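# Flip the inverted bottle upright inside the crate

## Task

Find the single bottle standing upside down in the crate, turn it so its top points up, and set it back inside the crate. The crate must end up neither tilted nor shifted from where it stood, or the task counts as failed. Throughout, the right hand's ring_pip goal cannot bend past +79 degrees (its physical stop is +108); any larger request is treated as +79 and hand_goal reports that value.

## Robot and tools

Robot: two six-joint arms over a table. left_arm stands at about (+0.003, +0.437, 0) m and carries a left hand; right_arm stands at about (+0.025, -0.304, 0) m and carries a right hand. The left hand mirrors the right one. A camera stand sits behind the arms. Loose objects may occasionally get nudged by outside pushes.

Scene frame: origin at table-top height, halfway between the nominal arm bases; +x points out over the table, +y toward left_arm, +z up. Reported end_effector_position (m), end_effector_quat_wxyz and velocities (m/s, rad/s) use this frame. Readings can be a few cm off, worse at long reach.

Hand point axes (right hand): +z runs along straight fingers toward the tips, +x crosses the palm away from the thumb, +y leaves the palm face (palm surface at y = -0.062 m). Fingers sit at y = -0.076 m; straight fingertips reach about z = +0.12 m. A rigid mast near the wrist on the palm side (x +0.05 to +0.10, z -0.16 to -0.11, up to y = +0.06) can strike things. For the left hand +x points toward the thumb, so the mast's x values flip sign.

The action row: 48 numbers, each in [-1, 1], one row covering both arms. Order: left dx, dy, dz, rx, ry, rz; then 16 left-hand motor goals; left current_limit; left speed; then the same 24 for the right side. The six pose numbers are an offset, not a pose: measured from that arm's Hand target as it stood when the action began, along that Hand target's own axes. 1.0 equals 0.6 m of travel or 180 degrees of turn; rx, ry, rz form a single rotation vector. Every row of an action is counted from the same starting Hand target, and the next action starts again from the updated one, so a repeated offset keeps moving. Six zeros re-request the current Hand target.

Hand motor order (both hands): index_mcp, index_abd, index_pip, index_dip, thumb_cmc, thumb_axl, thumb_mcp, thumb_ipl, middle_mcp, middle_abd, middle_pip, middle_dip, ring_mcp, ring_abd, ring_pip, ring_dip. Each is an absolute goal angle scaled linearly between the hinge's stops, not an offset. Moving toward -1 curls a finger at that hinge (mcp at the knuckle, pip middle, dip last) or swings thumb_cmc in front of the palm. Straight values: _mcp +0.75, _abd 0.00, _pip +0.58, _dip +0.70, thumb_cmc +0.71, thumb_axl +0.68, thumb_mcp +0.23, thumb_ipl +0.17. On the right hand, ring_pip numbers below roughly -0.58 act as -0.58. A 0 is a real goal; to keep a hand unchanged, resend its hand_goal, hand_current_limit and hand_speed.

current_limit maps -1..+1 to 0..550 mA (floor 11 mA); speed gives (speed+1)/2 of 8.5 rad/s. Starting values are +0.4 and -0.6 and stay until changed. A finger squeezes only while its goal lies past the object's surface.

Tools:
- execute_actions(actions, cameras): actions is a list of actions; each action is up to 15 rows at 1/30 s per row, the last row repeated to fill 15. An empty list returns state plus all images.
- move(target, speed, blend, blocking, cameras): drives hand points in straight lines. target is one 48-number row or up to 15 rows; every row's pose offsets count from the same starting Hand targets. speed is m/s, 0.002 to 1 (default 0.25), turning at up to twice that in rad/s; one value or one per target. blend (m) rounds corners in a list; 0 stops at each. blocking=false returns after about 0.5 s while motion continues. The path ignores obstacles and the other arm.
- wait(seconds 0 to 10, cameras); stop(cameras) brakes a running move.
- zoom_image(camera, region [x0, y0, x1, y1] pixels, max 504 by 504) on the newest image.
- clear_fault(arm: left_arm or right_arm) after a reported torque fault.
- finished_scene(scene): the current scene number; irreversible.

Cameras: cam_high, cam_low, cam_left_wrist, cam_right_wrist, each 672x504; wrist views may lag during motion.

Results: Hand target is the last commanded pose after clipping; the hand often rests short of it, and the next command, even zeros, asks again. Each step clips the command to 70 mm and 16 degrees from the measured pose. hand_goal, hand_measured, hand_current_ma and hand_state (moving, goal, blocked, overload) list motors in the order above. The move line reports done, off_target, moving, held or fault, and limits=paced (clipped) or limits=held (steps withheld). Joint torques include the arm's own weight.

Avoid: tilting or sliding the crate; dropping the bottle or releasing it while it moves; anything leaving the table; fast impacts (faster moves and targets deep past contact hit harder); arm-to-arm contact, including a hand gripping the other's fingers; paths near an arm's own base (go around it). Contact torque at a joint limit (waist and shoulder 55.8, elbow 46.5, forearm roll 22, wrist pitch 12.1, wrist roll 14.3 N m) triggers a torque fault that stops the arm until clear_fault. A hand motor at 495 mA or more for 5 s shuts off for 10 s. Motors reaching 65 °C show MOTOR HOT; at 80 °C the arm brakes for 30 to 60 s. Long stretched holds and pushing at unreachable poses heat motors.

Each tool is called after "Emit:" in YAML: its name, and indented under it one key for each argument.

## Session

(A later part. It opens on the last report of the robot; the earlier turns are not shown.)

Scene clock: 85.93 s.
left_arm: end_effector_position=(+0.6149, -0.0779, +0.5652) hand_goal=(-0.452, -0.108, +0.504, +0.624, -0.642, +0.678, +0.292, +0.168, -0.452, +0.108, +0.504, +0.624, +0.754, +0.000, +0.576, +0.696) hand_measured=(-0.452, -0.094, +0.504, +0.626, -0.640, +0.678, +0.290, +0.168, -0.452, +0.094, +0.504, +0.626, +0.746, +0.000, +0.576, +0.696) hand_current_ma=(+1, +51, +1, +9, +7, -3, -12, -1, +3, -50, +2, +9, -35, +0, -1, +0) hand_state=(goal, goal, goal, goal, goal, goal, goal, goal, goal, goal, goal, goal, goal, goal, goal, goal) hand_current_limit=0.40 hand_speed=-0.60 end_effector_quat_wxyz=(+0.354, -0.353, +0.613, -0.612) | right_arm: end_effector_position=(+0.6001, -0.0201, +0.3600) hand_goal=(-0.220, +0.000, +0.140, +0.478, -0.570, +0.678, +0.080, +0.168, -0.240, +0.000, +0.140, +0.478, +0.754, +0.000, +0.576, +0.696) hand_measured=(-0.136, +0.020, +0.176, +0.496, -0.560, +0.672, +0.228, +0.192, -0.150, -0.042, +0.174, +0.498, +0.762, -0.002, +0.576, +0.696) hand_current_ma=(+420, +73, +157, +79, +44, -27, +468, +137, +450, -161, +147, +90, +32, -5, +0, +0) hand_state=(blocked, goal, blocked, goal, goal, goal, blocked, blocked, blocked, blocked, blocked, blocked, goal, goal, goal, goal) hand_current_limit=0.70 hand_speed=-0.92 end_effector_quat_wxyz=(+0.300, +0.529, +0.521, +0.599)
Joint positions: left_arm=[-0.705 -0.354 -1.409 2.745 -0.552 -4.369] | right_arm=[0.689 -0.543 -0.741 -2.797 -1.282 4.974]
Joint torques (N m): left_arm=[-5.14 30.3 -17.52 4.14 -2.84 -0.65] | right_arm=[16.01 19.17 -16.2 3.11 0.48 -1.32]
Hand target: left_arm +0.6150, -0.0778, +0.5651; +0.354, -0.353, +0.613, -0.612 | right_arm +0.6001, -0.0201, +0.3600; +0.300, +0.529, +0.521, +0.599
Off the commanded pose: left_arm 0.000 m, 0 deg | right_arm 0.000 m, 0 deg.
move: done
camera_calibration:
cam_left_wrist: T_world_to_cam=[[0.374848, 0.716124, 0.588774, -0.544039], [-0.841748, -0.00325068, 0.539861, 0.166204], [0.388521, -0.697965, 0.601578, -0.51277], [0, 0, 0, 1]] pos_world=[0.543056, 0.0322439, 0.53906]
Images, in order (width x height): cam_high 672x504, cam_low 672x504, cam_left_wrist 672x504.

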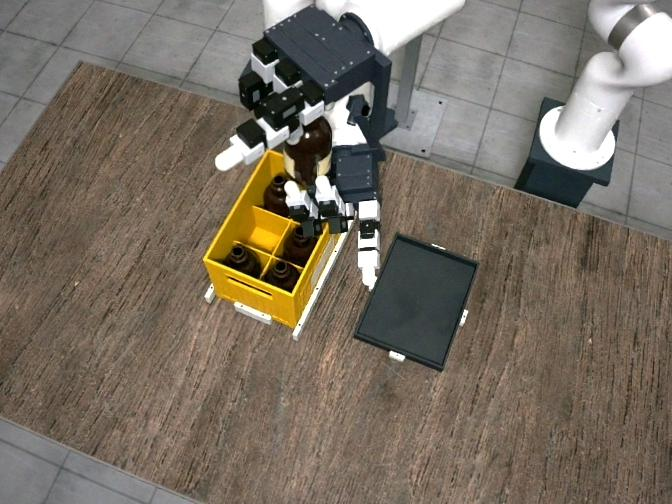

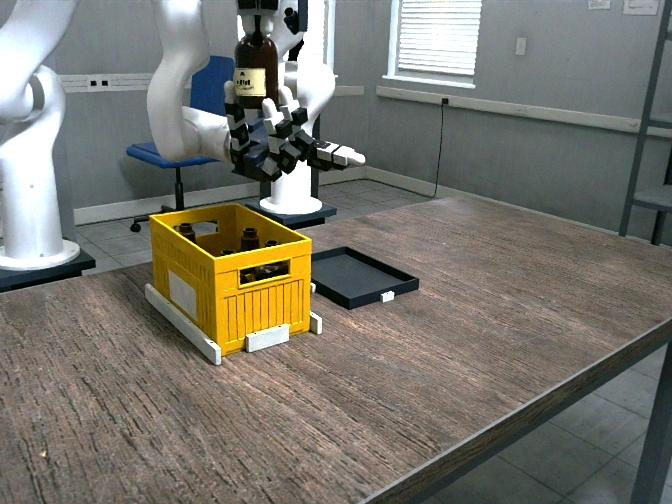

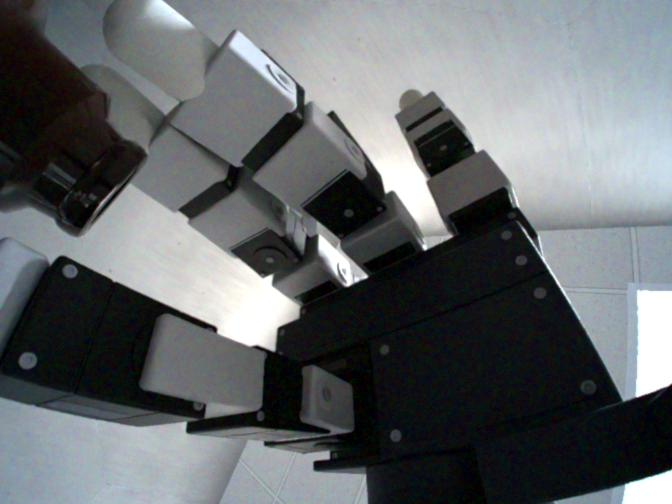

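Emit:
move:
  target:
    - [0,0,0,0,0,0, -0.66,-0.108,0.504,0.623,-0.643,0.677,0.14,0.168,-0.66,0.108,0.504,0.623,0.754,0,0.576,0.696,0.0,-0.92, 0,0,0,0,0,0, -0.22,0,0.139,0.478,-0.571,0.677,0.08,0.168,-0.24,0,0.139,0.478,0.754,0,0.576,0.696,0.7,-0.92]
  speed: 0.05
  cameras: ["cam_low","cam_left_wrist"]

Emit:
zoom_image:
  camera: "cam_low"
  region: [190, 0, 310, 100]

Scene clock: 87.63 s.
left_arm: end_effector_position=(+0.6150, -0.0778, +0.5651) hand_goal=(-0.660, -0.108, +0.504, +0.624, -0.642, +0.678, +0.140, +0.168, -0.660, +0.108, +0.504, +0.624, +0.754, +0.000, +0.576, +0.696) hand_measured=(-0.564, -0.094, +0.520, +0.630, -0.640, +0.678, +0.216, +0.176, -0.574, +0.094, +0.520, +0.630, +0.746, +0.000, +0.576, +0.696) hand_current_ma=(+275, +51, +66, +26, +8, -3, +275, +47, +275, -50, +69, +22, -35, +0, -1, +0) hand_state=(blocked, goal, goal, goal, goal, goal, blocked, goal, blocked, goal, goal, goal, goal, goal, goal, goal) hand_current_limit=0.00 hand_speed=-0.92 end_effector_quat_wxyz=(+0.354, -0.353, +0.613, -0.612) | right_arm: end_effector_position=(+0.6001, -0.0201, +0.3600) hand_goal=(-0.220, +0.000, +0.140, +0.478, -0.570, +0.678, +0.080, +0.168, -0.240, +0.000, +0.140, +0.478, +0.754, +0.000, +0.576, +0.696) hand_measured=(-0.136, +0.022, +0.176, +0.496, -0.560, +0.672, +0.228, +0.192, -0.150, -0.040, +0.174, +0.498, +0.762, -0.002, +0.576, +0.696) hand_current_ma=(+420, +78, +157, +79, +45, -27, +468, +137, +450, -155, +147, +90, +32, -5, +0, +0) hand_state=(blocked, blocked, blocked, goal, goal, goal, blocked, blocked, blocked, blocked, blocked, blocked, goal, goal, goal, goal) hand_current_limit=0.70 hand_speed=-0.92 end_effector_quat_wxyz=(+0.300, +0.529, +0.521, +0.599)
Joint positions: left_arm=[-0.705 -0.354 -1.409 2.746 -0.552 -4.369] | right_arm=[0.689 -0.543 -0.741 -2.797 -1.282 4.974]
Joint torques (N m): left_arm=[8.78 30.58 -18.6 3.98 -2.63 -0.74] | right_arm=[15.6 19.9 -16.01 2.93 0.27 -1.32]
Hand target: left_arm +0.6150, -0.0778, +0.5651; +0.354, -0.353, +0.613, -0.612 | right_arm +0.6001, -0.0201, +0.3600; +0.300, +0.529, +0.521, +0.599
Off the commanded pose: left_arm 0.000 m, 0 deg | right_arm 0.000 m, 0 deg.
move: done
camera_calibration:
cam_left_wrist: T_world_to_cam=[[0.374746, 0.7162, 0.588747, -0.544022], [-0.841742, -0.00336043, 0.539869, 0.166338], [0.388633, -0.697887, 0.601597, -0.512753], [0, 0, 0, 1]] pos_world=[0.543156, 0.0323439, 0.53896]
Images, in order (width x height): cam_low 672x504, cam_left_wrist 672x504.

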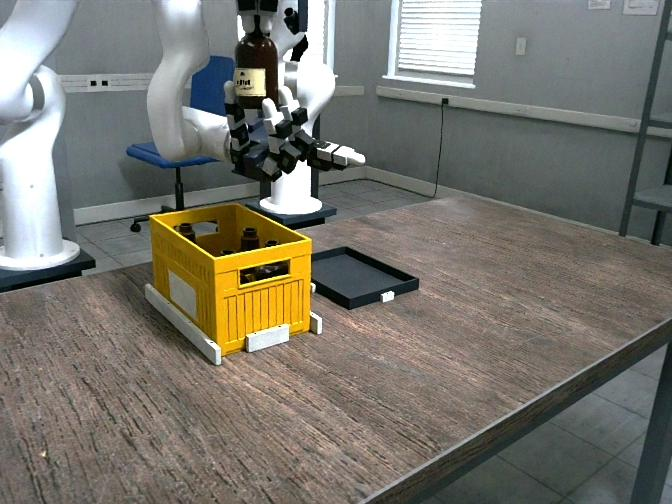

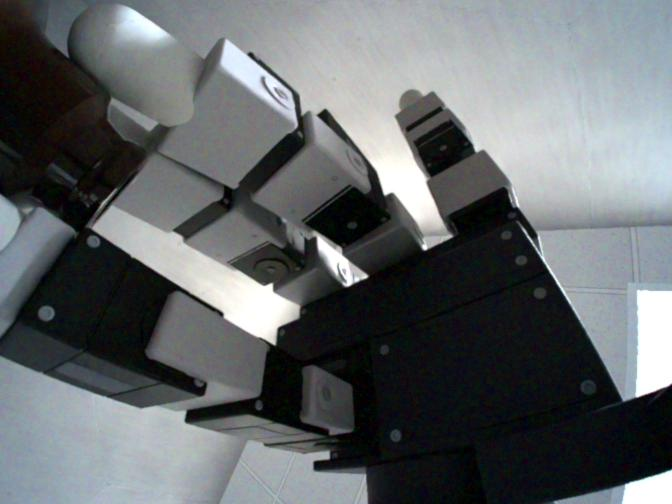

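Scaled by 4.200 from the camera's 672x504 image, which has a finer 960x720 frame.

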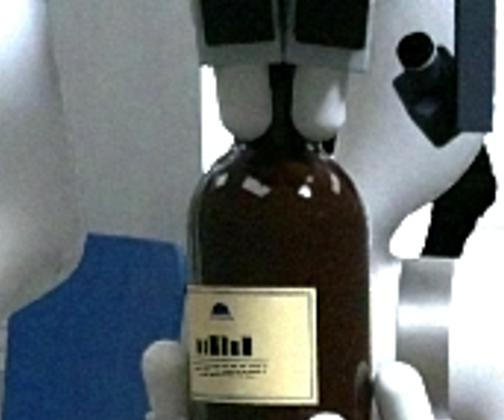

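Emit:
move:
  target:
    - [0,0,0,0,0,0, -0.70,-0.108,0.504,0.623,-0.643,0.677,0.08,0.168,-0.70,0.108,0.504,0.623,0.754,0,0.576,0.696,0.6,-0.92, 0,0,0,0,0,0, -0.22,0,0.139,0.478,-0.571,0.677,0.08,0.168,-0.24,0,0.139,0.478,0.754,0,0.576,0.696,0.7,-0.92]
    - [0,0,0,0,0,0, -0.70,-0.108,0.504,0.623,-0.643,0.677,0.08,0.168,-0.70,0.108,0.504,0.623,0.754,0,0.576,0.696,0.6,-0.92, 0,0,0,0,0,0, 0.1,0,0.139,0.478,-0.571,0.677,0.32,0.168,0.1,0,0.139,0.478,0.754,0,0.576,0.696,0.4,-0.95]
  speed: 0.05
  cameras: ["cam_high","cam_low","cam_left_wrist"]

Emit:
zoom_image:
  camera: "cam_low"
  region: [190, 0, 330, 140]

Scene clock: 91.73 s.
left_arm: end_effector_position=(+0.6150, -0.0778, +0.5651) hand_goal=(-0.700, -0.108, +0.504, +0.624, -0.642, +0.678, +0.080, +0.168, -0.700, +0.108, +0.504, +0.624, +0.754, +0.000, +0.576, +0.696) hand_measured=(-0.582, -0.094, +0.532, +0.638, -0.636, +0.678, +0.216, +0.184, -0.596, +0.088, +0.534, +0.638, +0.746, +0.000, +0.576, +0.696) hand_current_ma=(+440, +51, +121, +56, +22, -3, +440, +94, +440, -69, +130, +56, -35, +0, -1, +0) hand_state=(blocked, goal, blocked, goal, goal, goal, blocked, goal, blocked, goal, blocked, goal, goal, goal, goal, goal) hand_current_limit=0.60 hand_speed=-0.92 end_effector_quat_wxyz=(+0.354, -0.353, +0.613, -0.612) | right_arm: end_effector_position=(+0.6001, -0.0201, +0.3600) hand_goal=(+0.100, +0.000, +0.140, +0.478, -0.570, +0.678, +0.320, +0.168, +0.100, +0.000, +0.140, +0.478, +0.754, +0.000, +0.576, +0.696) hand_measured=(+0.104, +0.006, +0.144, +0.480, -0.560, +0.676, +0.318, +0.170, +0.104, -0.002, +0.144, +0.480, +0.762, -0.002, +0.576, +0.696) hand_current_ma=(+19, +18, +12, +10, +40, -12, -10, +11, +16, -5, +12, +10, +32, -5, +0, +0) hand_state=(goal, goal, goal, goal, goal, goal, goal, goal, goal, goal, goal, goal, goal, goal, goal, goal) hand_current_limit=0.40 hand_speed=-0.95 end_effector_quat_wxyz=(+0.300, +0.529, +0.521, +0.599)
Joint positions: left_arm=[-0.704 -0.354 -1.409 2.746 -0.552 -4.369] | right_arm=[0.689 -0.543 -0.741 -2.797 -1.282 4.974]
Joint torques (N m): left_arm=[6.95 36.42 -25.07 3.25 -0.25 -0.46] | right_arm=[10.8 22.11 -12.32 1.86 -0.84 -0.88]
Hand target: left_arm +0.6150, -0.0778, +0.5651; +0.354, -0.353, +0.613, -0.612 | right_arm +0.6001, -0.0201, +0.3600; +0.300, +0.529, +0.521, +0.599
Off the commanded pose: left_arm 0.000 m, 0 deg | right_arm 0.000 m, 0 deg.
move: done
camera_calibration:
cam_left_wrist: T_world_to_cam=[[0.374746, 0.7162, 0.588747, -0.544022], [-0.841742, -0.00336043, 0.539869, 0.166338], [0.388633, -0.697887, 0.601597, -0.512753], [0, 0, 0, 1]] pos_world=[0.543156, 0.0323439, 0.53896]
Images, in order (width x height): cam_high 672x504, cam_low 672x504, cam_left_wrist 672x504.

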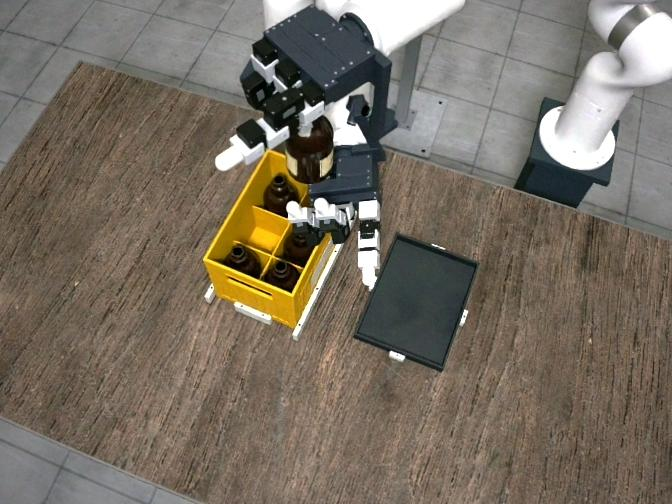

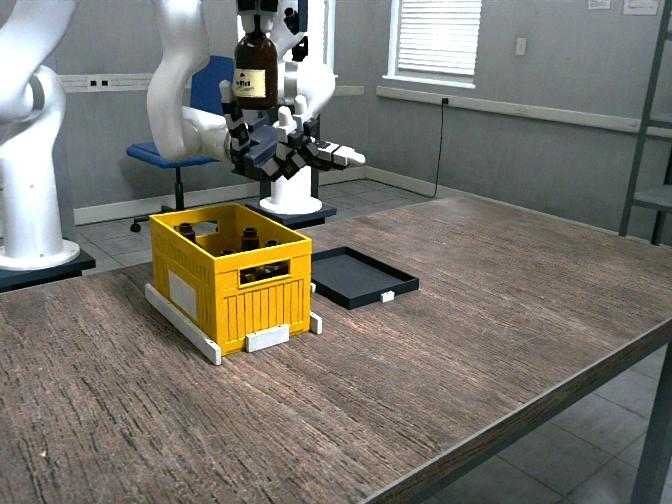

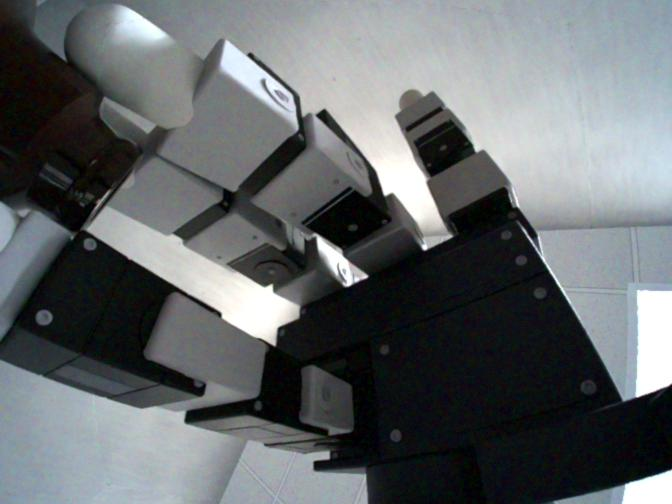

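Scaled by 3.600 from the camera's 672x504 image, which has a finer 960x720 frame.

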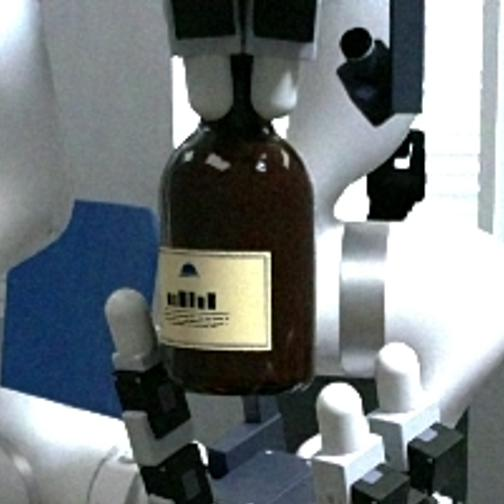

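Emit:
move:
  target:
    - [0,-0.1667,0,0,0,0, -0.70,-0.108,0.504,0.623,-0.643,0.677,0.08,0.168,-0.70,0.108,0.504,0.623,0.754,0,0.576,0.696,0.6,-0.92, 0,0,0,0,0,0, 0.1,0,0.139,0.478,-0.571,0.677,0.32,0.168,0.1,0,0.139,0.478,0.754,0,0.576,0.696,0.4,-0.95]
    - [0,-0.1667,0,0,0,0, -0.70,-0.108,0.504,0.623,-0.643,0.677,0.08,0.168,-0.70,0.108,0.504,0.623,0.754,0,0.576,0.696,0.6,-0.92, -0.5637,0.1397,-0.4828,0,0,0, 0.1,0,0.139,0.478,-0.571,0.677,0.32,0.168,0.1,0,0.139,0.478,0.754,0,0.576,0.696,0.4,-0.95]
    - [0.1092,0.1083,0.0738,0,-0.15,0, -0.70,-0.108,0.504,0.623,-0.643,0.677,0.08,0.168,-0.70,0.108,0.504,0.623,0.754,0,0.576,0.696,0.6,-0.92, -0.5637,0.1397,-0.4828,0,0,0, 0.1,0,0.139,0.478,-0.571,0.677,0.32,0.168,0.1,0,0.139,0.478,0.754,0,0.576,0.696,0.4,-0.95]
  speed: [0.1,0.3,0.15]
  blend: 0.01
  cameras: ["cam_high","cam_low","cam_left_wrist"]

Emit:
zoom_image:
  camera: "cam_low"
  region: [140, 0, 300, 160]

Scene clock: 102.00 s.
left_arm: end_effector_position=(+0.6206, -0.1566, +0.5001) hand_goal=(-0.700, -0.108, +0.504, +0.624, -0.642, +0.678, +0.080, +0.168, -0.700, +0.108, +0.504, +0.624, +0.754, +0.000, +0.576, +0.696) hand_measured=(-0.582, -0.094, +0.532, +0.638, -0.634, +0.678, +0.216, +0.186, -0.598, +0.088, +0.534, +0.638, +0.746, +0.000, +0.576, +0.696) hand_current_ma=(+440, +51, +122, +56, +29, -3, +440, +100, +440, -72, +131, +57, -36, +0, -1, +0) hand_state=(blocked, goal, blocked, goal, goal, goal, blocked, goal, blocked, goal, blocked, goal, goal, goal, goal, goal) hand_current_limit=0.60 hand_speed=-0.92 end_effector_quat_wxyz=(+0.487, -0.486, +0.513, -0.513) | right_arm: end_effector_position=(+0.4306, -0.4404, +0.3598) hand_goal=(+0.100, +0.000, +0.140, +0.478, -0.570, +0.678, +0.320, +0.168, +0.100, +0.000, +0.140, +0.478, +0.754, +0.000, +0.576, +0.696) hand_measured=(+0.106, +0.004, +0.144, +0.480, -0.562, +0.676, +0.318, +0.170, +0.104, -0.002, +0.144, +0.480, +0.762, -0.002, +0.576, +0.696) hand_current_ma=(+23, +14, +12, +10, +31, -11, -8, +11, +19, -4, +12, +10, +33, -4, +0, +0) hand_state=(goal, goal, goal, goal, goal, goal, goal, goal, goal, goal, goal, goal, goal, goal, goal, goal) hand_current_limit=0.40 hand_speed=-0.95 end_effector_quat_wxyz=(+0.300, +0.529, +0.521, +0.599)
Joint positions: left_arm=[-0.928 -0.675 -1.721 1.951 -1.002 -3.778] | right_arm=[-0.696 -0.265 -0.231 -4.191 -1.486 5.011]
Joint torques (N m): left_arm=[-13.26 42.93 -35.95 -1.24 -2.55 0.73] | right_arm=[-18.95 5.28 -12.25 -3.74 0.83 0.91]
Hand target: left_arm +0.6206, -0.1566, +0.5001; +0.487, -0.486, +0.513, -0.513 | right_arm +0.4306, -0.4404, +0.3598; +0.300, +0.529, +0.521, +0.599
Off the commanded pose: left_arm 0.000 m, 0 deg | right_arm 0.000 m, 0 deg.
move: done
camera_calibration:
cam_left_wrist: T_world_to_cam=[[0.00856093, 0.808424, 0.588539, -0.209546], [-0.74881, -0.384888, 0.539578, 0.0885692], [0.662729, -0.445323, 0.602061, -0.661604], [0, 0, 0, 1]] pos_world=[0.506579, -0.0911365, 0.473861]
Images, in order (width x height): cam_high 672x504, cam_low 672x504, cam_left_wrist 672x504.

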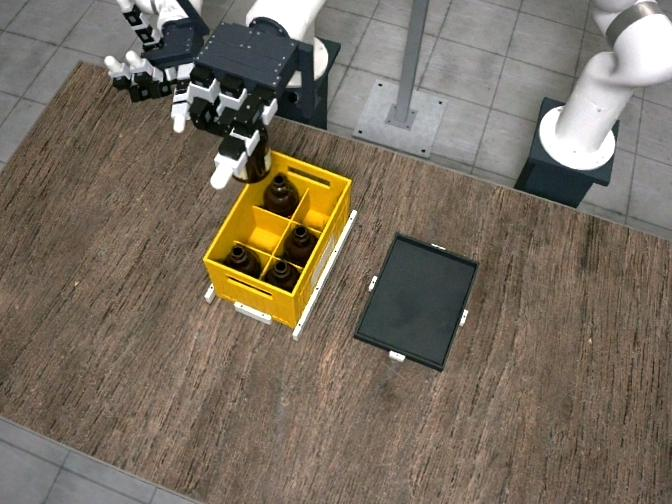

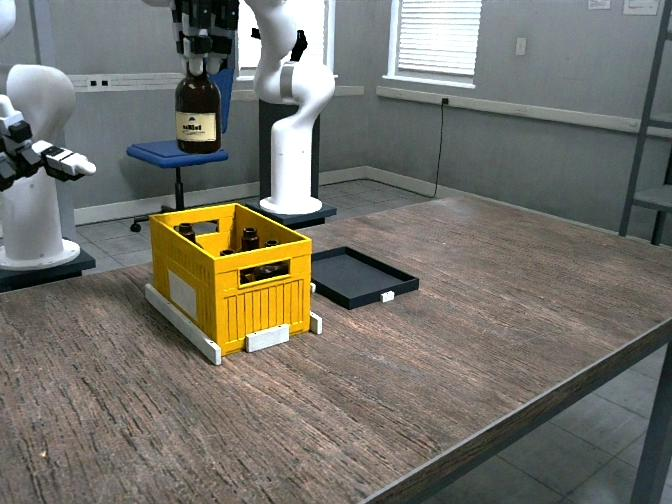

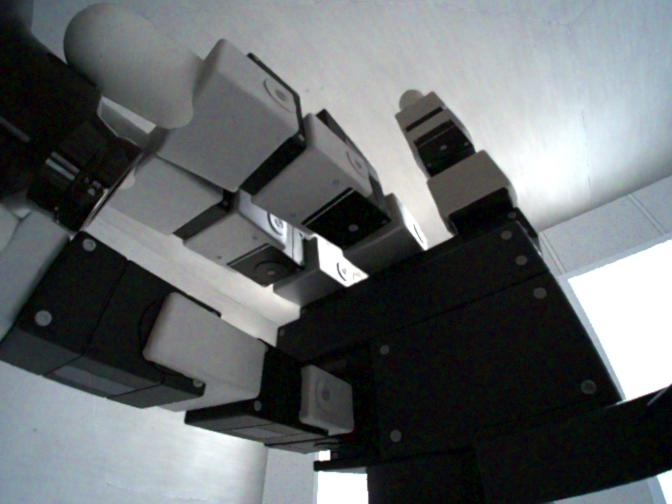

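Scaled by 3.150 from the camera's 672x504 image, which has a finer 960x720 frame.

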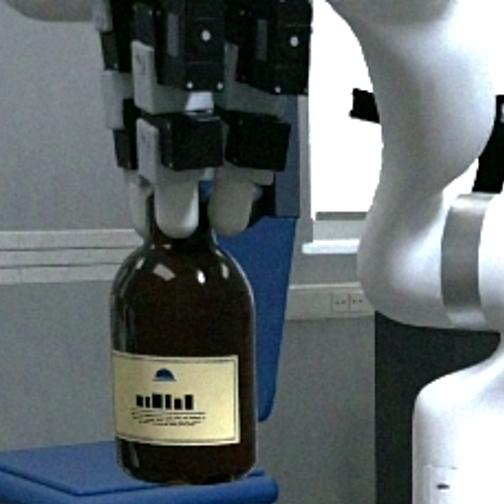

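Emit:
move:
  target: [0,0.19,0,0,0,0, -0.70,-0.108,0.504,0.623,-0.643,0.677,0.08,0.168,-0.70,0.108,0.504,0.623,0.754,0,0.576,0.696,0.6,-0.92, 0,0,0,0,0,0, 0.1,0,0.139,0.478,-0.571,0.677,0.32,0.168,0.1,0,0.139,0.478,0.754,0,0.576,0.696,0.4,-0.95]
  speed: 0.13
  cameras: ["cam_high","cam_low"]

Emit:
zoom_image:
  camera: "cam_low"
  region: [140, 100, 300, 260]

Emit:
zoom_image:
  camera: "cam_high"
  region: [190, 110, 350, 290]

Scene clock: 104.53 s.
left_arm: end_effector_position=(+0.6207, -0.1566, +0.3862) hand_goal=(-0.700, -0.108, +0.504, +0.624, -0.642, +0.678, +0.080, +0.168, -0.700, +0.108, +0.504, +0.624, +0.754, +0.000, +0.576, +0.696) hand_measured=(-0.584, -0.094, +0.532, +0.638, -0.634, +0.678, +0.216, +0.186, -0.598, +0.088, +0.534, +0.638, +0.746, +0.000, +0.576, +0.696) hand_current_ma=(+440, +51, +122, +56, +29, -3, +440, +104, +440, -74, +131, +57, -36, +0, -1, +0) hand_state=(blocked, goal, blocked, goal, goal, goal, blocked, goal, blocked, blocked, blocked, goal, goal, goal, goal, goal) hand_current_limit=0.60 hand_speed=-0.92 end_effector_quat_wxyz=(+0.487, -0.486, +0.513, -0.513) | right_arm: end_effector_position=(+0.4306, -0.4404, +0.3598) hand_goal=(+0.100, +0.000, +0.140, +0.478, -0.570, +0.678, +0.320, +0.168, +0.100, +0.000, +0.140, +0.478, +0.754, +0.000, +0.576, +0.696) hand_measured=(+0.106, +0.004, +0.144, +0.480, -0.562, +0.676, +0.318, +0.170, +0.104, -0.002, +0.144, +0.480, +0.762, -0.002, +0.576, +0.696) hand_current_ma=(+23, +14, +12, +10, +31, -11, -8, +11, +19, -4, +12, +10, +33, -4, +0, +0) hand_state=(goal, goal, goal, goal, goal, goal, goal, goal, goal, goal, goal, goal, goal, goal, goal, goal) hand_current_limit=0.40 hand_speed=-0.95 end_effector_quat_wxyz=(+0.300, +0.529, +0.521, +0.599)
Joint positions: left_arm=[-0.928 -0.767 -1.604 2.061 -1.09 -3.997] | right_arm=[-0.696 -0.265 -0.231 -4.191 -1.486 5.011]
Joint torques (N m): left_arm=[9.65 46.9 -17.99 6.17 -2.83 -0.9] | right_arm=[-19.74 5.58 -12.5 -3.78 0.82 0.83]
Hand target: left_arm +0.6207, -0.1565, +0.3861; +0.487, -0.486, +0.513, -0.513 | right_arm +0.4306, -0.4404, +0.3598; +0.300, +0.529, +0.521, +0.599
Off the commanded pose: left_arm 0.000 m, 0 deg | right_arm 0.000 m, 0 deg.
move: done
Images, in order (width x height): cam_high 672x504, cam_low 672x504.

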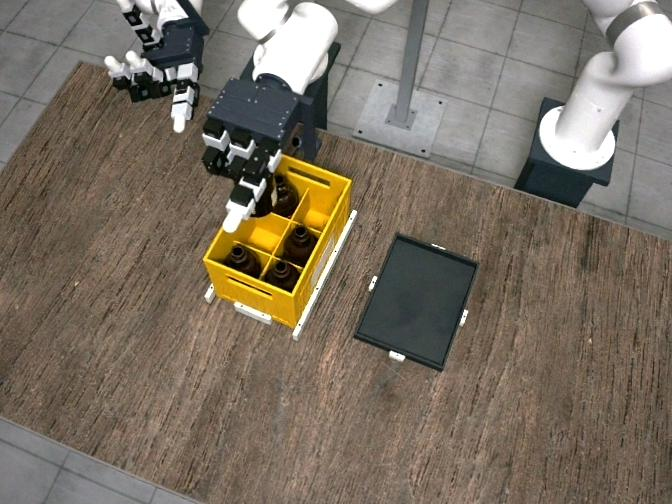

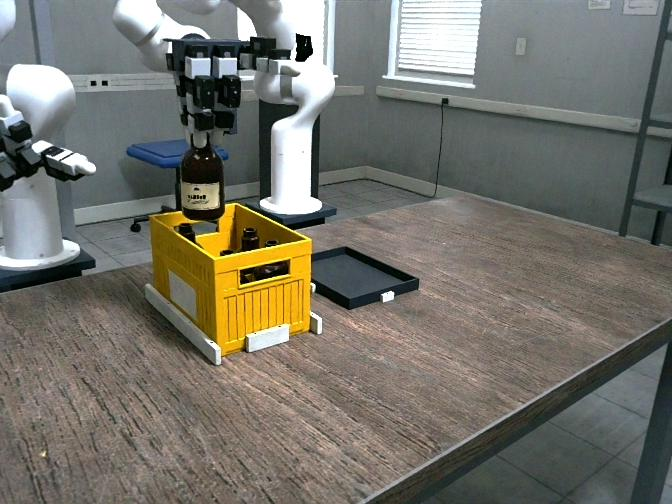

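Scaled by 3.150 from the camera's 672x504 image, which has a finer 960x720 frame.

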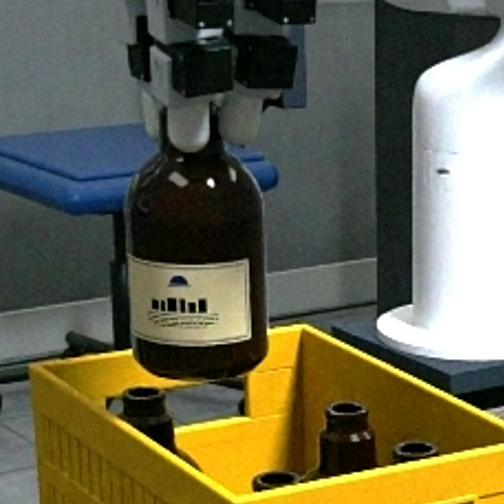

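Scaled by 2.800 from the camera's 672x504 image, which has a finer 960x720 frame.

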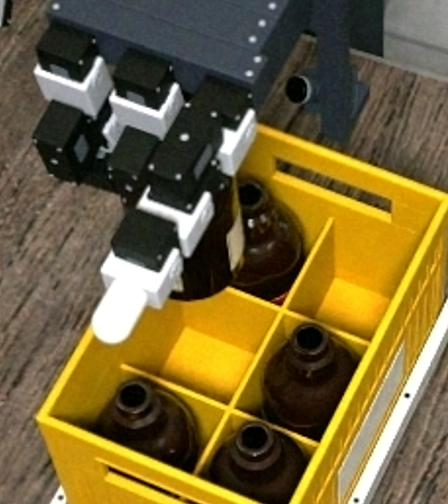

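Emit:
zoom_image:
  camera: "cam_high"
  region: [220, 160, 310, 250]

Scaled by 5.600 from the camera's 672x504 image, which has a finer 960x720 frame.

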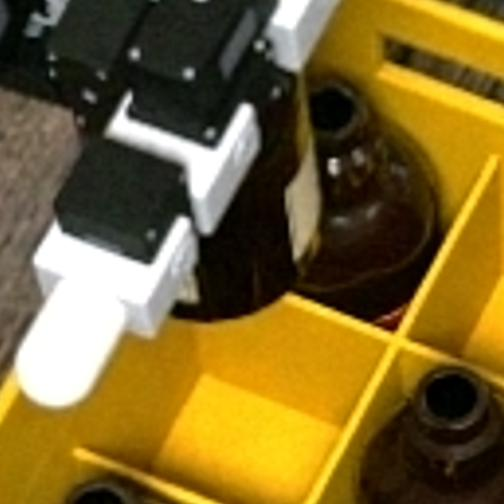

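Emit:
move:
  target: [-0.003,0.1267,0.0012,0,0,0, -0.70,-0.108,0.504,0.623,-0.643,0.677,0.08,0.168,-0.70,0.108,0.504,0.623,0.754,0,0.576,0.696,0.6,-0.92, 0,0,0,0,0,0, 0.1,0,0.139,0.478,-0.571,0.677,0.32,0.168,0.1,0,0.139,0.478,0.754,0,0.576,0.696,0.4,-0.95]
  speed: 0.08
  cameras: ["cam_high","cam_low"]

Emit:
zoom_image:
  camera: "cam_low"
  region: [140, 140, 300, 290]

Emit:
zoom_image:
  camera: "cam_high"
  region: [220, 170, 310, 260]

Scene clock: 107.80 s.
left_arm: end_effector_position=(+0.6216, -0.1547, +0.3101) hand_goal=(-0.700, -0.108, +0.504, +0.624, -0.642, +0.678, +0.080, +0.168, -0.700, +0.108, +0.504, +0.624, +0.754, +0.000, +0.576, +0.696) hand_measured=(-0.584, -0.094, +0.532, +0.638, -0.634, +0.678, +0.216, +0.186, -0.598, +0.088, +0.534, +0.638, +0.746, +0.000, +0.576, +0.696) hand_current_ma=(+440, +51, +122, +56, +29, -3, +440, +104, +440, -74, +131, +57, -36, +0, -1, +0) hand_state=(blocked, goal, blocked, goal, goal, goal, blocked, goal, blocked, blocked, blocked, goal, goal, goal, goal, goal) hand_current_limit=0.60 hand_speed=-0.92 end_effector_quat_wxyz=(+0.487, -0.486, +0.513, -0.513) | right_arm: end_effector_position=(+0.4306, -0.4404, +0.3598) hand_goal=(+0.100, +0.000, +0.140, +0.478, -0.570, +0.678, +0.320, +0.168, +0.100, +0.000, +0.140, +0.478, +0.754, +0.000, +0.576, +0.696) hand_measured=(+0.106, +0.004, +0.144, +0.480, -0.562, +0.676, +0.318, +0.170, +0.104, -0.002, +0.144, +0.480, +0.762, -0.002, +0.576, +0.696) hand_current_ma=(+23, +14, +12, +10, +31, -11, -8, +11, +19, -4, +12, +10, +33, -4, +0, +0) hand_state=(goal, goal, goal, goal, goal, goal, goal, goal, goal, goal, goal, goal, goal, goal, goal, goal) hand_current_limit=0.40 hand_speed=-0.95 end_effector_quat_wxyz=(+0.300, +0.529, +0.521, +0.599)
Joint positions: left_arm=[-0.926 -0.857 -1.569 2.116 -1.151 -4.119] | right_arm=[-0.696 -0.265 -0.231 -4.191 -1.486 5.011]
Joint torques (N m): left_arm=[9.42 46.28 -17.38 5.83 -2.97 -1.01] | right_arm=[-19.72 5.07 -12.45 -3.41 0.77 0.84]
Hand target: left_arm +0.6216, -0.1547, +0.3101; +0.487, -0.486, +0.513, -0.513 | right_arm +0.4306, -0.4404, +0.3598; +0.300, +0.529, +0.521, +0.599
Off the commanded pose: left_arm 0.000 m, 0 deg | right_arm 0.000 m, 0 deg.
move: done
Images, in order (width x height): cam_high 672x504, cam_low 672x504.

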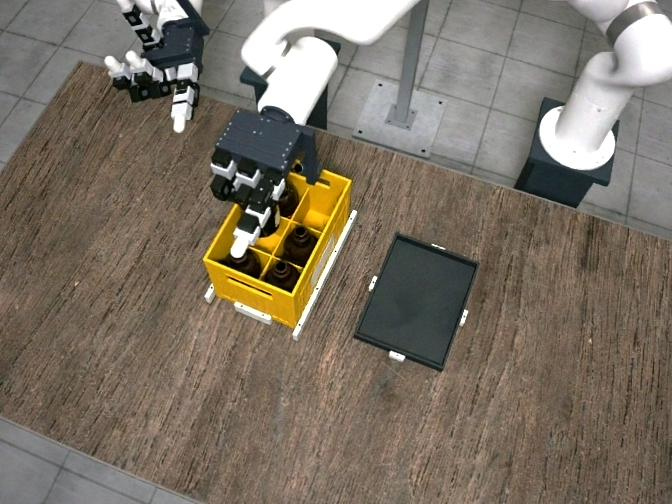

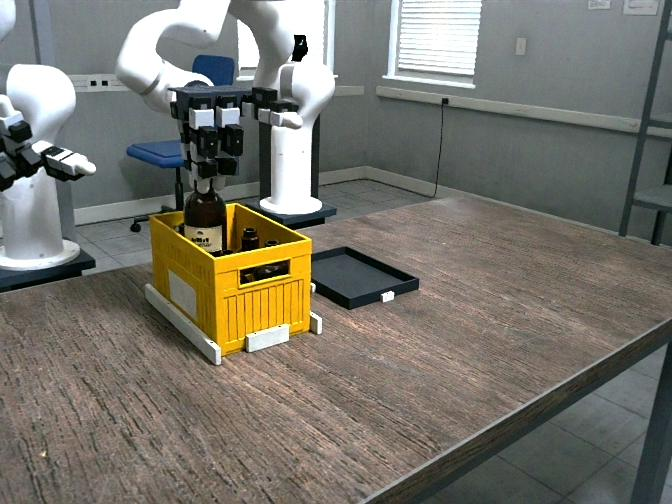

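Scaled by 3.150 from the camera's 672x504 image, which has a finer 960x720 frame.

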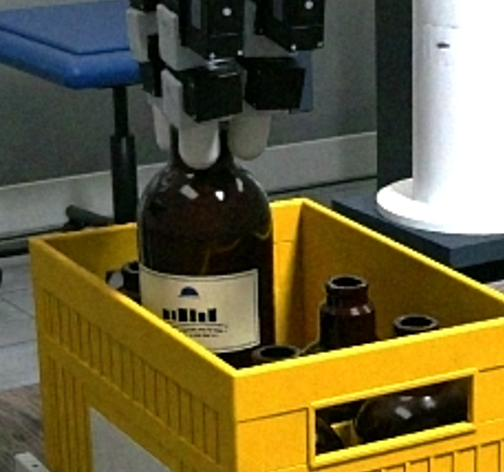

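Scaled by 5.600 from the camera's 672x504 image, which has a finer 960x720 frame.

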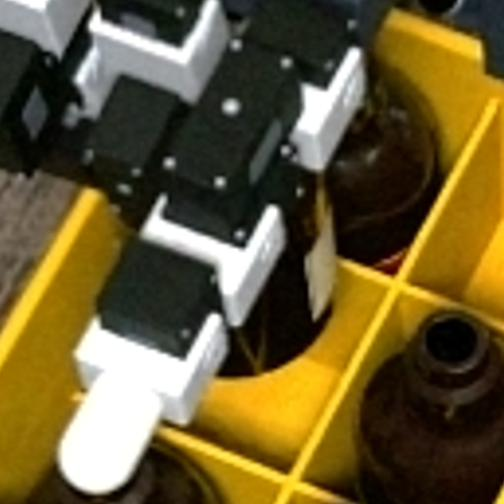

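Emit:
move:
  target:
    - [-0.0044,0.015,0.0048,0,0,0, -0.70,-0.108,0.504,0.623,-0.643,0.677,0.08,0.168,-0.70,0.108,0.504,0.623,0.754,0,0.576,0.696,0.6,-0.92, 0,0,0,0,0,0, 0.1,0,0.139,0.478,-0.571,0.677,0.32,0.168,0.1,0,0.139,0.478,0.754,0,0.576,0.696,0.4,-0.95]
    - [-0.0044,0.0917,0.0048,0,0,0, -0.70,-0.108,0.504,0.623,-0.643,0.677,0.08,0.168,-0.70,0.108,0.504,0.623,0.754,0,0.576,0.696,0.6,-0.92, 0,0,0,0,0,0, 0.1,0,0.139,0.478,-0.571,0.677,0.32,0.168,0.1,0,0.139,0.478,0.754,0,0.576,0.696,0.4,-0.95]
  speed: 0.05
  blend: 0.002
  cameras: ["cam_high","cam_low"]

Emit:
zoom_image:
  camera: "cam_low"
  region: [140, 140, 300, 290]

Emit:
zoom_image:
  camera: "cam_high"
  region: [200, 130, 340, 280]

Scene clock: 114.23 s.
left_arm: end_effector_position=(+0.6247, -0.1522, +0.2551) hand_goal=(-0.700, -0.108, +0.504, +0.624, -0.642, +0.678, +0.080, +0.168, -0.700, +0.108, +0.504, +0.624, +0.754, +0.000, +0.576, +0.696) hand_measured=(-0.584, -0.092, +0.532, +0.638, -0.632, +0.678, +0.216, +0.188, -0.602, +0.088, +0.534, +0.638, +0.746, +0.000, +0.576, +0.696) hand_current_ma=(+440, +54, +122, +56, +39, -3, +440, +113, +440, -75, +132, +57, -36, +0, -1, +0) hand_state=(blocked, goal, blocked, goal, goal, goal, blocked, goal, blocked, blocked, blocked, goal, goal, goal, goal, goal) hand_current_limit=0.60 hand_speed=-0.92 end_effector_quat_wxyz=(+0.487, -0.486, +0.513, -0.513) | right_arm: end_effector_position=(+0.4306, -0.4404, +0.3598) hand_goal=(+0.100, +0.000, +0.140, +0.478, -0.570, +0.678, +0.320, +0.168, +0.100, +0.000, +0.140, +0.478, +0.754, +0.000, +0.576, +0.696) hand_measured=(+0.106, +0.004, +0.144, +0.480, -0.562, +0.676, +0.318, +0.170, +0.104, -0.002, +0.144, +0.480, +0.762, -0.002, +0.576, +0.696) hand_current_ma=(+23, +14, +12, +10, +31, -11, -8, +11, +19, -4, +12, +10, +33, -4, +0, +0) hand_state=(goal, goal, goal, goal, goal, goal, goal, goal, goal, goal, goal, goal, goal, goal, goal, goal) hand_current_limit=0.40 hand_speed=-0.95 end_effector_quat_wxyz=(+0.300, +0.529, +0.521, +0.599)
Joint positions: left_arm=[-0.92 -0.935 -1.566 2.15 -1.191 -4.195] | right_arm=[-0.696 -0.265 -0.231 -4.191 -1.486 5.011]
Joint torques (N m): left_arm=[9.08 48.65 -33.64 5.48 -3.14 -0.91] | right_arm=[-19.21 5.36 -12.07 -3.06 0.75 0.93]
Hand target: left_arm +0.6247, -0.1522, +0.2550; +0.487, -0.486, +0.513, -0.513 | right_arm +0.4306, -0.4404, +0.3598; +0.300, +0.529, +0.521, +0.599
Off the commanded pose: left_arm 0.000 m, 0 deg | right_arm 0.000 m, 0 deg.
move: done
Images, in order (width x height): cam_high 672x504, cam_low 672x504.

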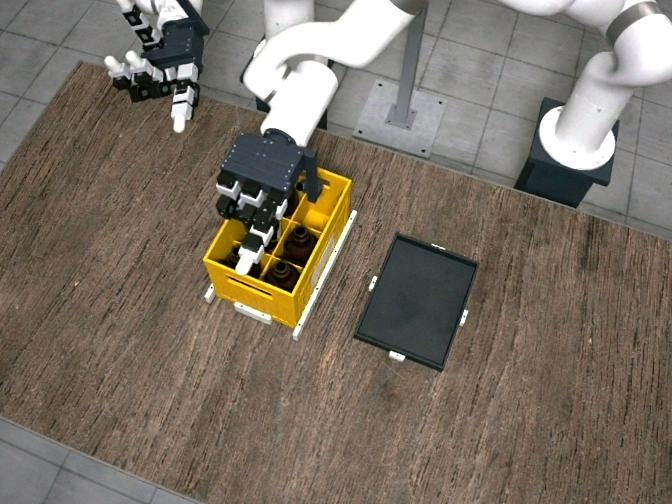

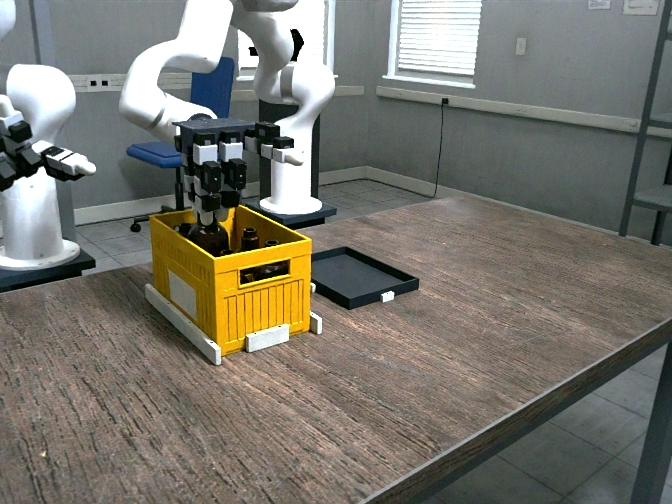

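Scaled by 3.150 from the camera's 672x504 image, which has a finer 960x720 frame.

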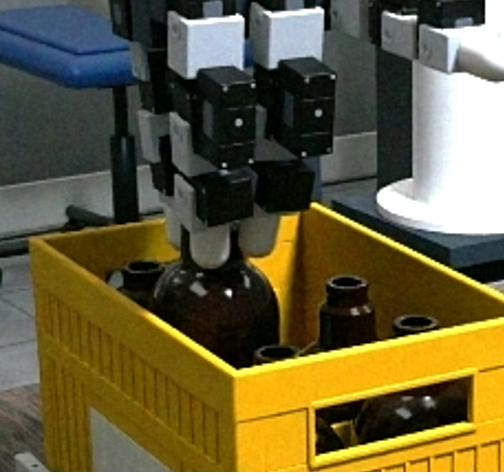

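Scaled by 3.360 from the camera's 672x504 image, which has a finer 960x720 frame.

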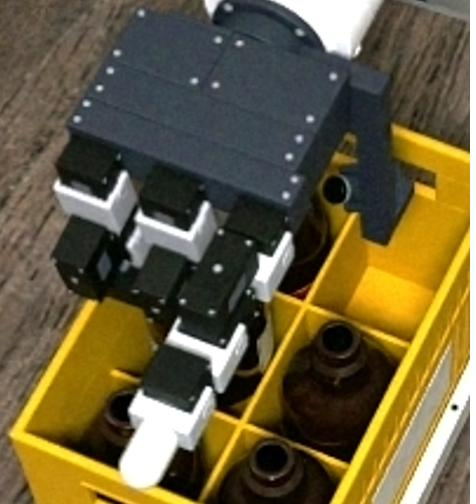

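Emit:
move:
  target: [0,0.09,0,0,0,0, -0.70,-0.108,0.504,0.623,-0.643,0.677,0.08,0.168,-0.70,0.108,0.504,0.623,0.754,0,0.576,0.696,0.6,-0.92, 0,0,0,0,0,0, 0.1,0,0.139,0.478,-0.571,0.677,0.32,0.168,0.1,0,0.139,0.478,0.754,0,0.576,0.696,0.4,-0.95]
  speed: 0.05
  cameras: ["cam_high","cam_low","cam_left_wrist"]

Emit:
zoom_image:
  camera: "cam_high"
  region: [200, 130, 340, 280]

Scene clock: 117.70 s.
left_arm: end_effector_position=(+0.6247, -0.1521, +0.2011) hand_goal=(-0.700, -0.108, +0.504, +0.624, -0.642, +0.678, +0.080, +0.168, -0.700, +0.108, +0.504, +0.624, +0.754, +0.000, +0.576, +0.696) hand_measured=(-0.584, -0.092, +0.532, +0.638, -0.632, +0.678, +0.216, +0.188, -0.602, +0.088, +0.534, +0.638, +0.746, +0.000, +0.576, +0.696) hand_current_ma=(+440, +54, +122, +56, +39, -3, +440, +113, +440, -75, +132, +57, -36, +0, -1, +0) hand_state=(blocked, goal, blocked, goal, goal, goal, blocked, goal, blocked, blocked, blocked, goal, goal, goal, goal, goal) hand_current_limit=0.60 hand_speed=-0.92 end_effector_quat_wxyz=(+0.487, -0.486, +0.513, -0.513) | right_arm: end_effector_position=(+0.4306, -0.4404, +0.3598) hand_goal=(+0.100, +0.000, +0.140, +0.478, -0.570, +0.678, +0.320, +0.168, +0.100, +0.000, +0.140, +0.478, +0.754, +0.000, +0.576, +0.696) hand_measured=(+0.106, +0.004, +0.144, +0.480, -0.562, +0.676, +0.318, +0.170, +0.104, -0.002, +0.144, +0.480, +0.762, -0.002, +0.576, +0.696) hand_current_ma=(+23, +14, +12, +10, +31, -11, -8, +11, +19, -4, +12, +10, +33, -4, +0, +0) hand_state=(goal, goal, goal, goal, goal, goal, goal, goal, goal, goal, goal, goal, goal, goal, goal, goal) hand_current_limit=0.40 hand_speed=-0.95 end_effector_quat_wxyz=(+0.300, +0.529, +0.521, +0.599)
Joint positions: left_arm=[-0.92 -1.023 -1.583 2.173 -1.231 -4.258] | right_arm=[-0.696 -0.265 -0.231 -4.191 -1.486 5.011]
Joint torques (N m): left_arm=[9.53 50.2 -32.7 5.51 -3.19 -1.04] | right_arm=[-18.2 5.31 -12.52 -2.98 0.78 0.79]
Hand target: left_arm +0.6247, -0.1521, +0.2010; +0.487, -0.486, +0.513, -0.513 | right_arm +0.4306, -0.4404, +0.3598; +0.300, +0.529, +0.521, +0.599
Off the commanded pose: left_arm 0.000 m, 0 deg | right_arm 0.000 m, 0 deg.
move: done
camera_calibration:
cam_left_wrist: T_world_to_cam=[[0.00849174, 0.808451, 0.588502, -0.0372013], [-0.748785, -0.384922, 0.539589, 0.254688], [0.662759, -0.445243, 0.602088, -0.482313], [0, 0, 0, 1]] pos_world=[0.51068, -0.0866365, 0.174861]
Images, in order (width x height): cam_high 672x504, cam_low 672x504, cam_left_wrist 672x504.

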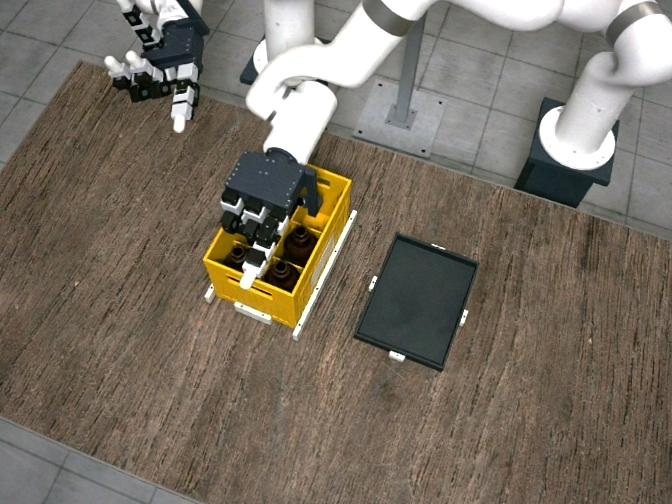

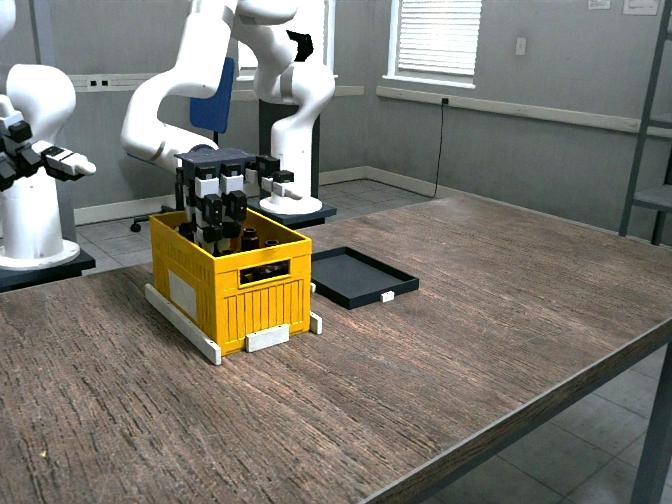

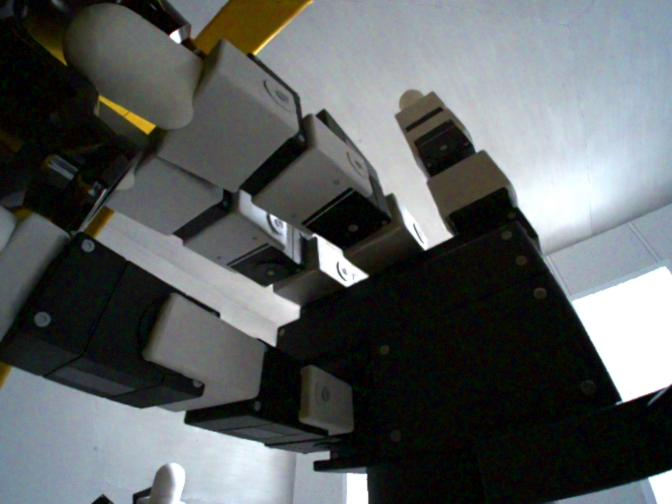

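Scaled by 3.360 from the camera's 672x504 image, which has a finer 960x720 frame.

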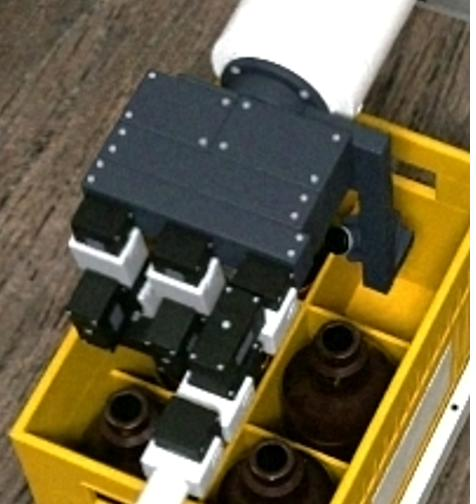

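Emit:
move:
  target: [0,0.0117,0,0,0,0, -0.70,-0.108,0.504,0.623,-0.643,0.677,0.08,0.168,-0.70,0.108,0.504,0.623,0.754,0,0.576,0.696,0.6,-0.92, 0,0,0,0,0,0, 0.1,0,0.139,0.478,-0.571,0.677,0.32,0.168,0.1,0,0.139,0.478,0.754,0,0.576,0.696,0.4,-0.95]
  speed: 0.02

Emit:
move:
  target: [0,0.005,0,0,0,0, -0.70,-0.108,0.504,0.623,-0.643,0.677,0.08,0.168,-0.70,0.108,0.504,0.623,0.754,0,0.576,0.696,0.6,-0.92, 0,0,0,0,0,0, 0.1,0,0.139,0.478,-0.571,0.677,0.32,0.168,0.1,0,0.139,0.478,0.754,0,0.576,0.696,0.4,-0.95]
  speed: 0.02

Scene clock: 119.30 s.
left_arm: end_effector_position=(+0.6247, -0.1521, +0.1941) hand_goal=(-0.700, -0.108, +0.504, +0.624, -0.642, +0.678, +0.080, +0.168, -0.700, +0.108, +0.504, +0.624, +0.754, +0.000, +0.576, +0.696) hand_measured=(-0.584, -0.092, +0.532, +0.638, -0.632, +0.678, +0.216, +0.188, -0.602, +0.088, +0.534, +0.638, +0.746, +0.000, +0.576, +0.696) hand_current_ma=(+440, +54, +122, +56, +39, -3, +440, +113, +440, -75, +132, +57, -36, +0, -1, +0) hand_state=(blocked, goal, blocked, goal, goal, goal, blocked, goal, blocked, blocked, blocked, goal, goal, goal, goal, goal) hand_current_limit=0.60 hand_speed=-0.92 end_effector_quat_wxyz=(+0.487, -0.486, +0.513, -0.513) | right_arm: end_effector_position=(+0.4306, -0.4404, +0.3598) hand_goal=(+0.100, +0.000, +0.140, +0.478, -0.570, +0.678, +0.320, +0.168, +0.100, +0.000, +0.140, +0.478, +0.754, +0.000, +0.576, +0.696) hand_measured=(+0.106, +0.004, +0.144, +0.480, -0.562, +0.676, +0.318, +0.170, +0.104, -0.002, +0.144, +0.480, +0.762, -0.002, +0.576, +0.696) hand_current_ma=(+23, +14, +12, +10, +31, -11, -8, +11, +19, -4, +12, +10, +33, -4, +0, +0) hand_state=(goal, goal, goal, goal, goal, goal, goal, goal, goal, goal, goal, goal, goal, goal, goal, goal) hand_current_limit=0.40 hand_speed=-0.95 end_effector_quat_wxyz=(+0.300, +0.529, +0.521, +0.599)
Joint positions: left_arm=[-0.92 -1.035 -1.587 2.175 -1.235 -4.266] | right_arm=[-0.696 -0.265 -0.231 -4.191 -1.486 5.011]
Joint torques (N m): left_arm=[8.97 51.36 -33.19 5.49 -3.23 -1.01] | right_arm=[-17.71 4.8 -12.41 -3.44 0.8 0.86]
Hand target: left_arm +0.6247, -0.1521, +0.1940; +0.487, -0.486, +0.513, -0.513 | right_arm +0.4306, -0.4404, +0.3598; +0.300, +0.529, +0.521, +0.599
Off the commanded pose: left_arm 0.000 m, 0 deg | right_arm 0.000 m, 0 deg.
move: done

Scene clock: 120.00 s.
left_arm: end_effector_position=(+0.6247, -0.1521, +0.1911) hand_goal=(-0.700, -0.108, +0.504, +0.624, -0.642, +0.678, +0.080, +0.168, -0.700, +0.108, +0.504, +0.624, +0.754, +0.000, +0.576, +0.696) hand_measured=(-0.600, -0.090, +0.532, +0.638, -0.630, +0.678, +0.228, +0.192, -0.616, +0.088, +0.534, +0.638, +0.746, +0.000, +0.576, +0.696) hand_current_ma=(+440, +63, +122, +56, +46, -3, +440, +144, +408, -75, +132, +57, -36, +0, -1, +0) hand_state=(blocked, goal, blocked, goal, goal, goal, blocked, blocked, blocked, blocked, blocked, goal, goal, goal, goal, goal) hand_current_limit=0.60 hand_speed=-0.92 end_effector_quat_wxyz=(+0.487, -0.486, +0.513, -0.513) | right_arm: end_effector_position=(+0.4306, -0.4404, +0.3598) hand_goal=(+0.100, +0.000, +0.140, +0.478, -0.570, +0.678, +0.320, +0.168, +0.100, +0.000, +0.140, +0.478, +0.754, +0.000, +0.576, +0.696) hand_measured=(+0.106, +0.004, +0.144, +0.480, -0.562, +0.676, +0.318, +0.170, +0.104, -0.002, +0.144, +0.480, +0.762, -0.002, +0.576, +0.696) hand_current_ma=(+23, +14, +12, +10, +31, -11, -8, +11, +19, -4, +12, +10, +33, -4, +0, +0) hand_state=(goal, goal, goal, goal, goal, goal, goal, goal, goal, goal, goal, goal, goal, goal, goal, goal) hand_current_limit=0.40 hand_speed=-0.95 end_effector_quat_wxyz=(+0.300, +0.529, +0.521, +0.599)
Joint positions: left_arm=[-0.92 -1.04 -1.588 2.176 -1.237 -4.269] | right_arm=[-0.696 -0.265 -0.231 -4.191 -1.486 5.011]
Joint torques (N m): left_arm=[9.77 39.7 -26.67 4.38 -1.95 -0.59] | right_arm=[-18.83 5.74 -12.51 -3.08 0.8 0.8]
Hand target: left_arm +0.6247, -0.1521, +0.1910; +0.487, -0.486, +0.513, -0.513 | right_arm +0.4306, -0.4404, +0.3598; +0.300, +0.529, +0.521, +0.599
Off the commanded pose: left_arm 0.000 m, 0 deg | right_arm 0.000 m, 0 deg.
move: done


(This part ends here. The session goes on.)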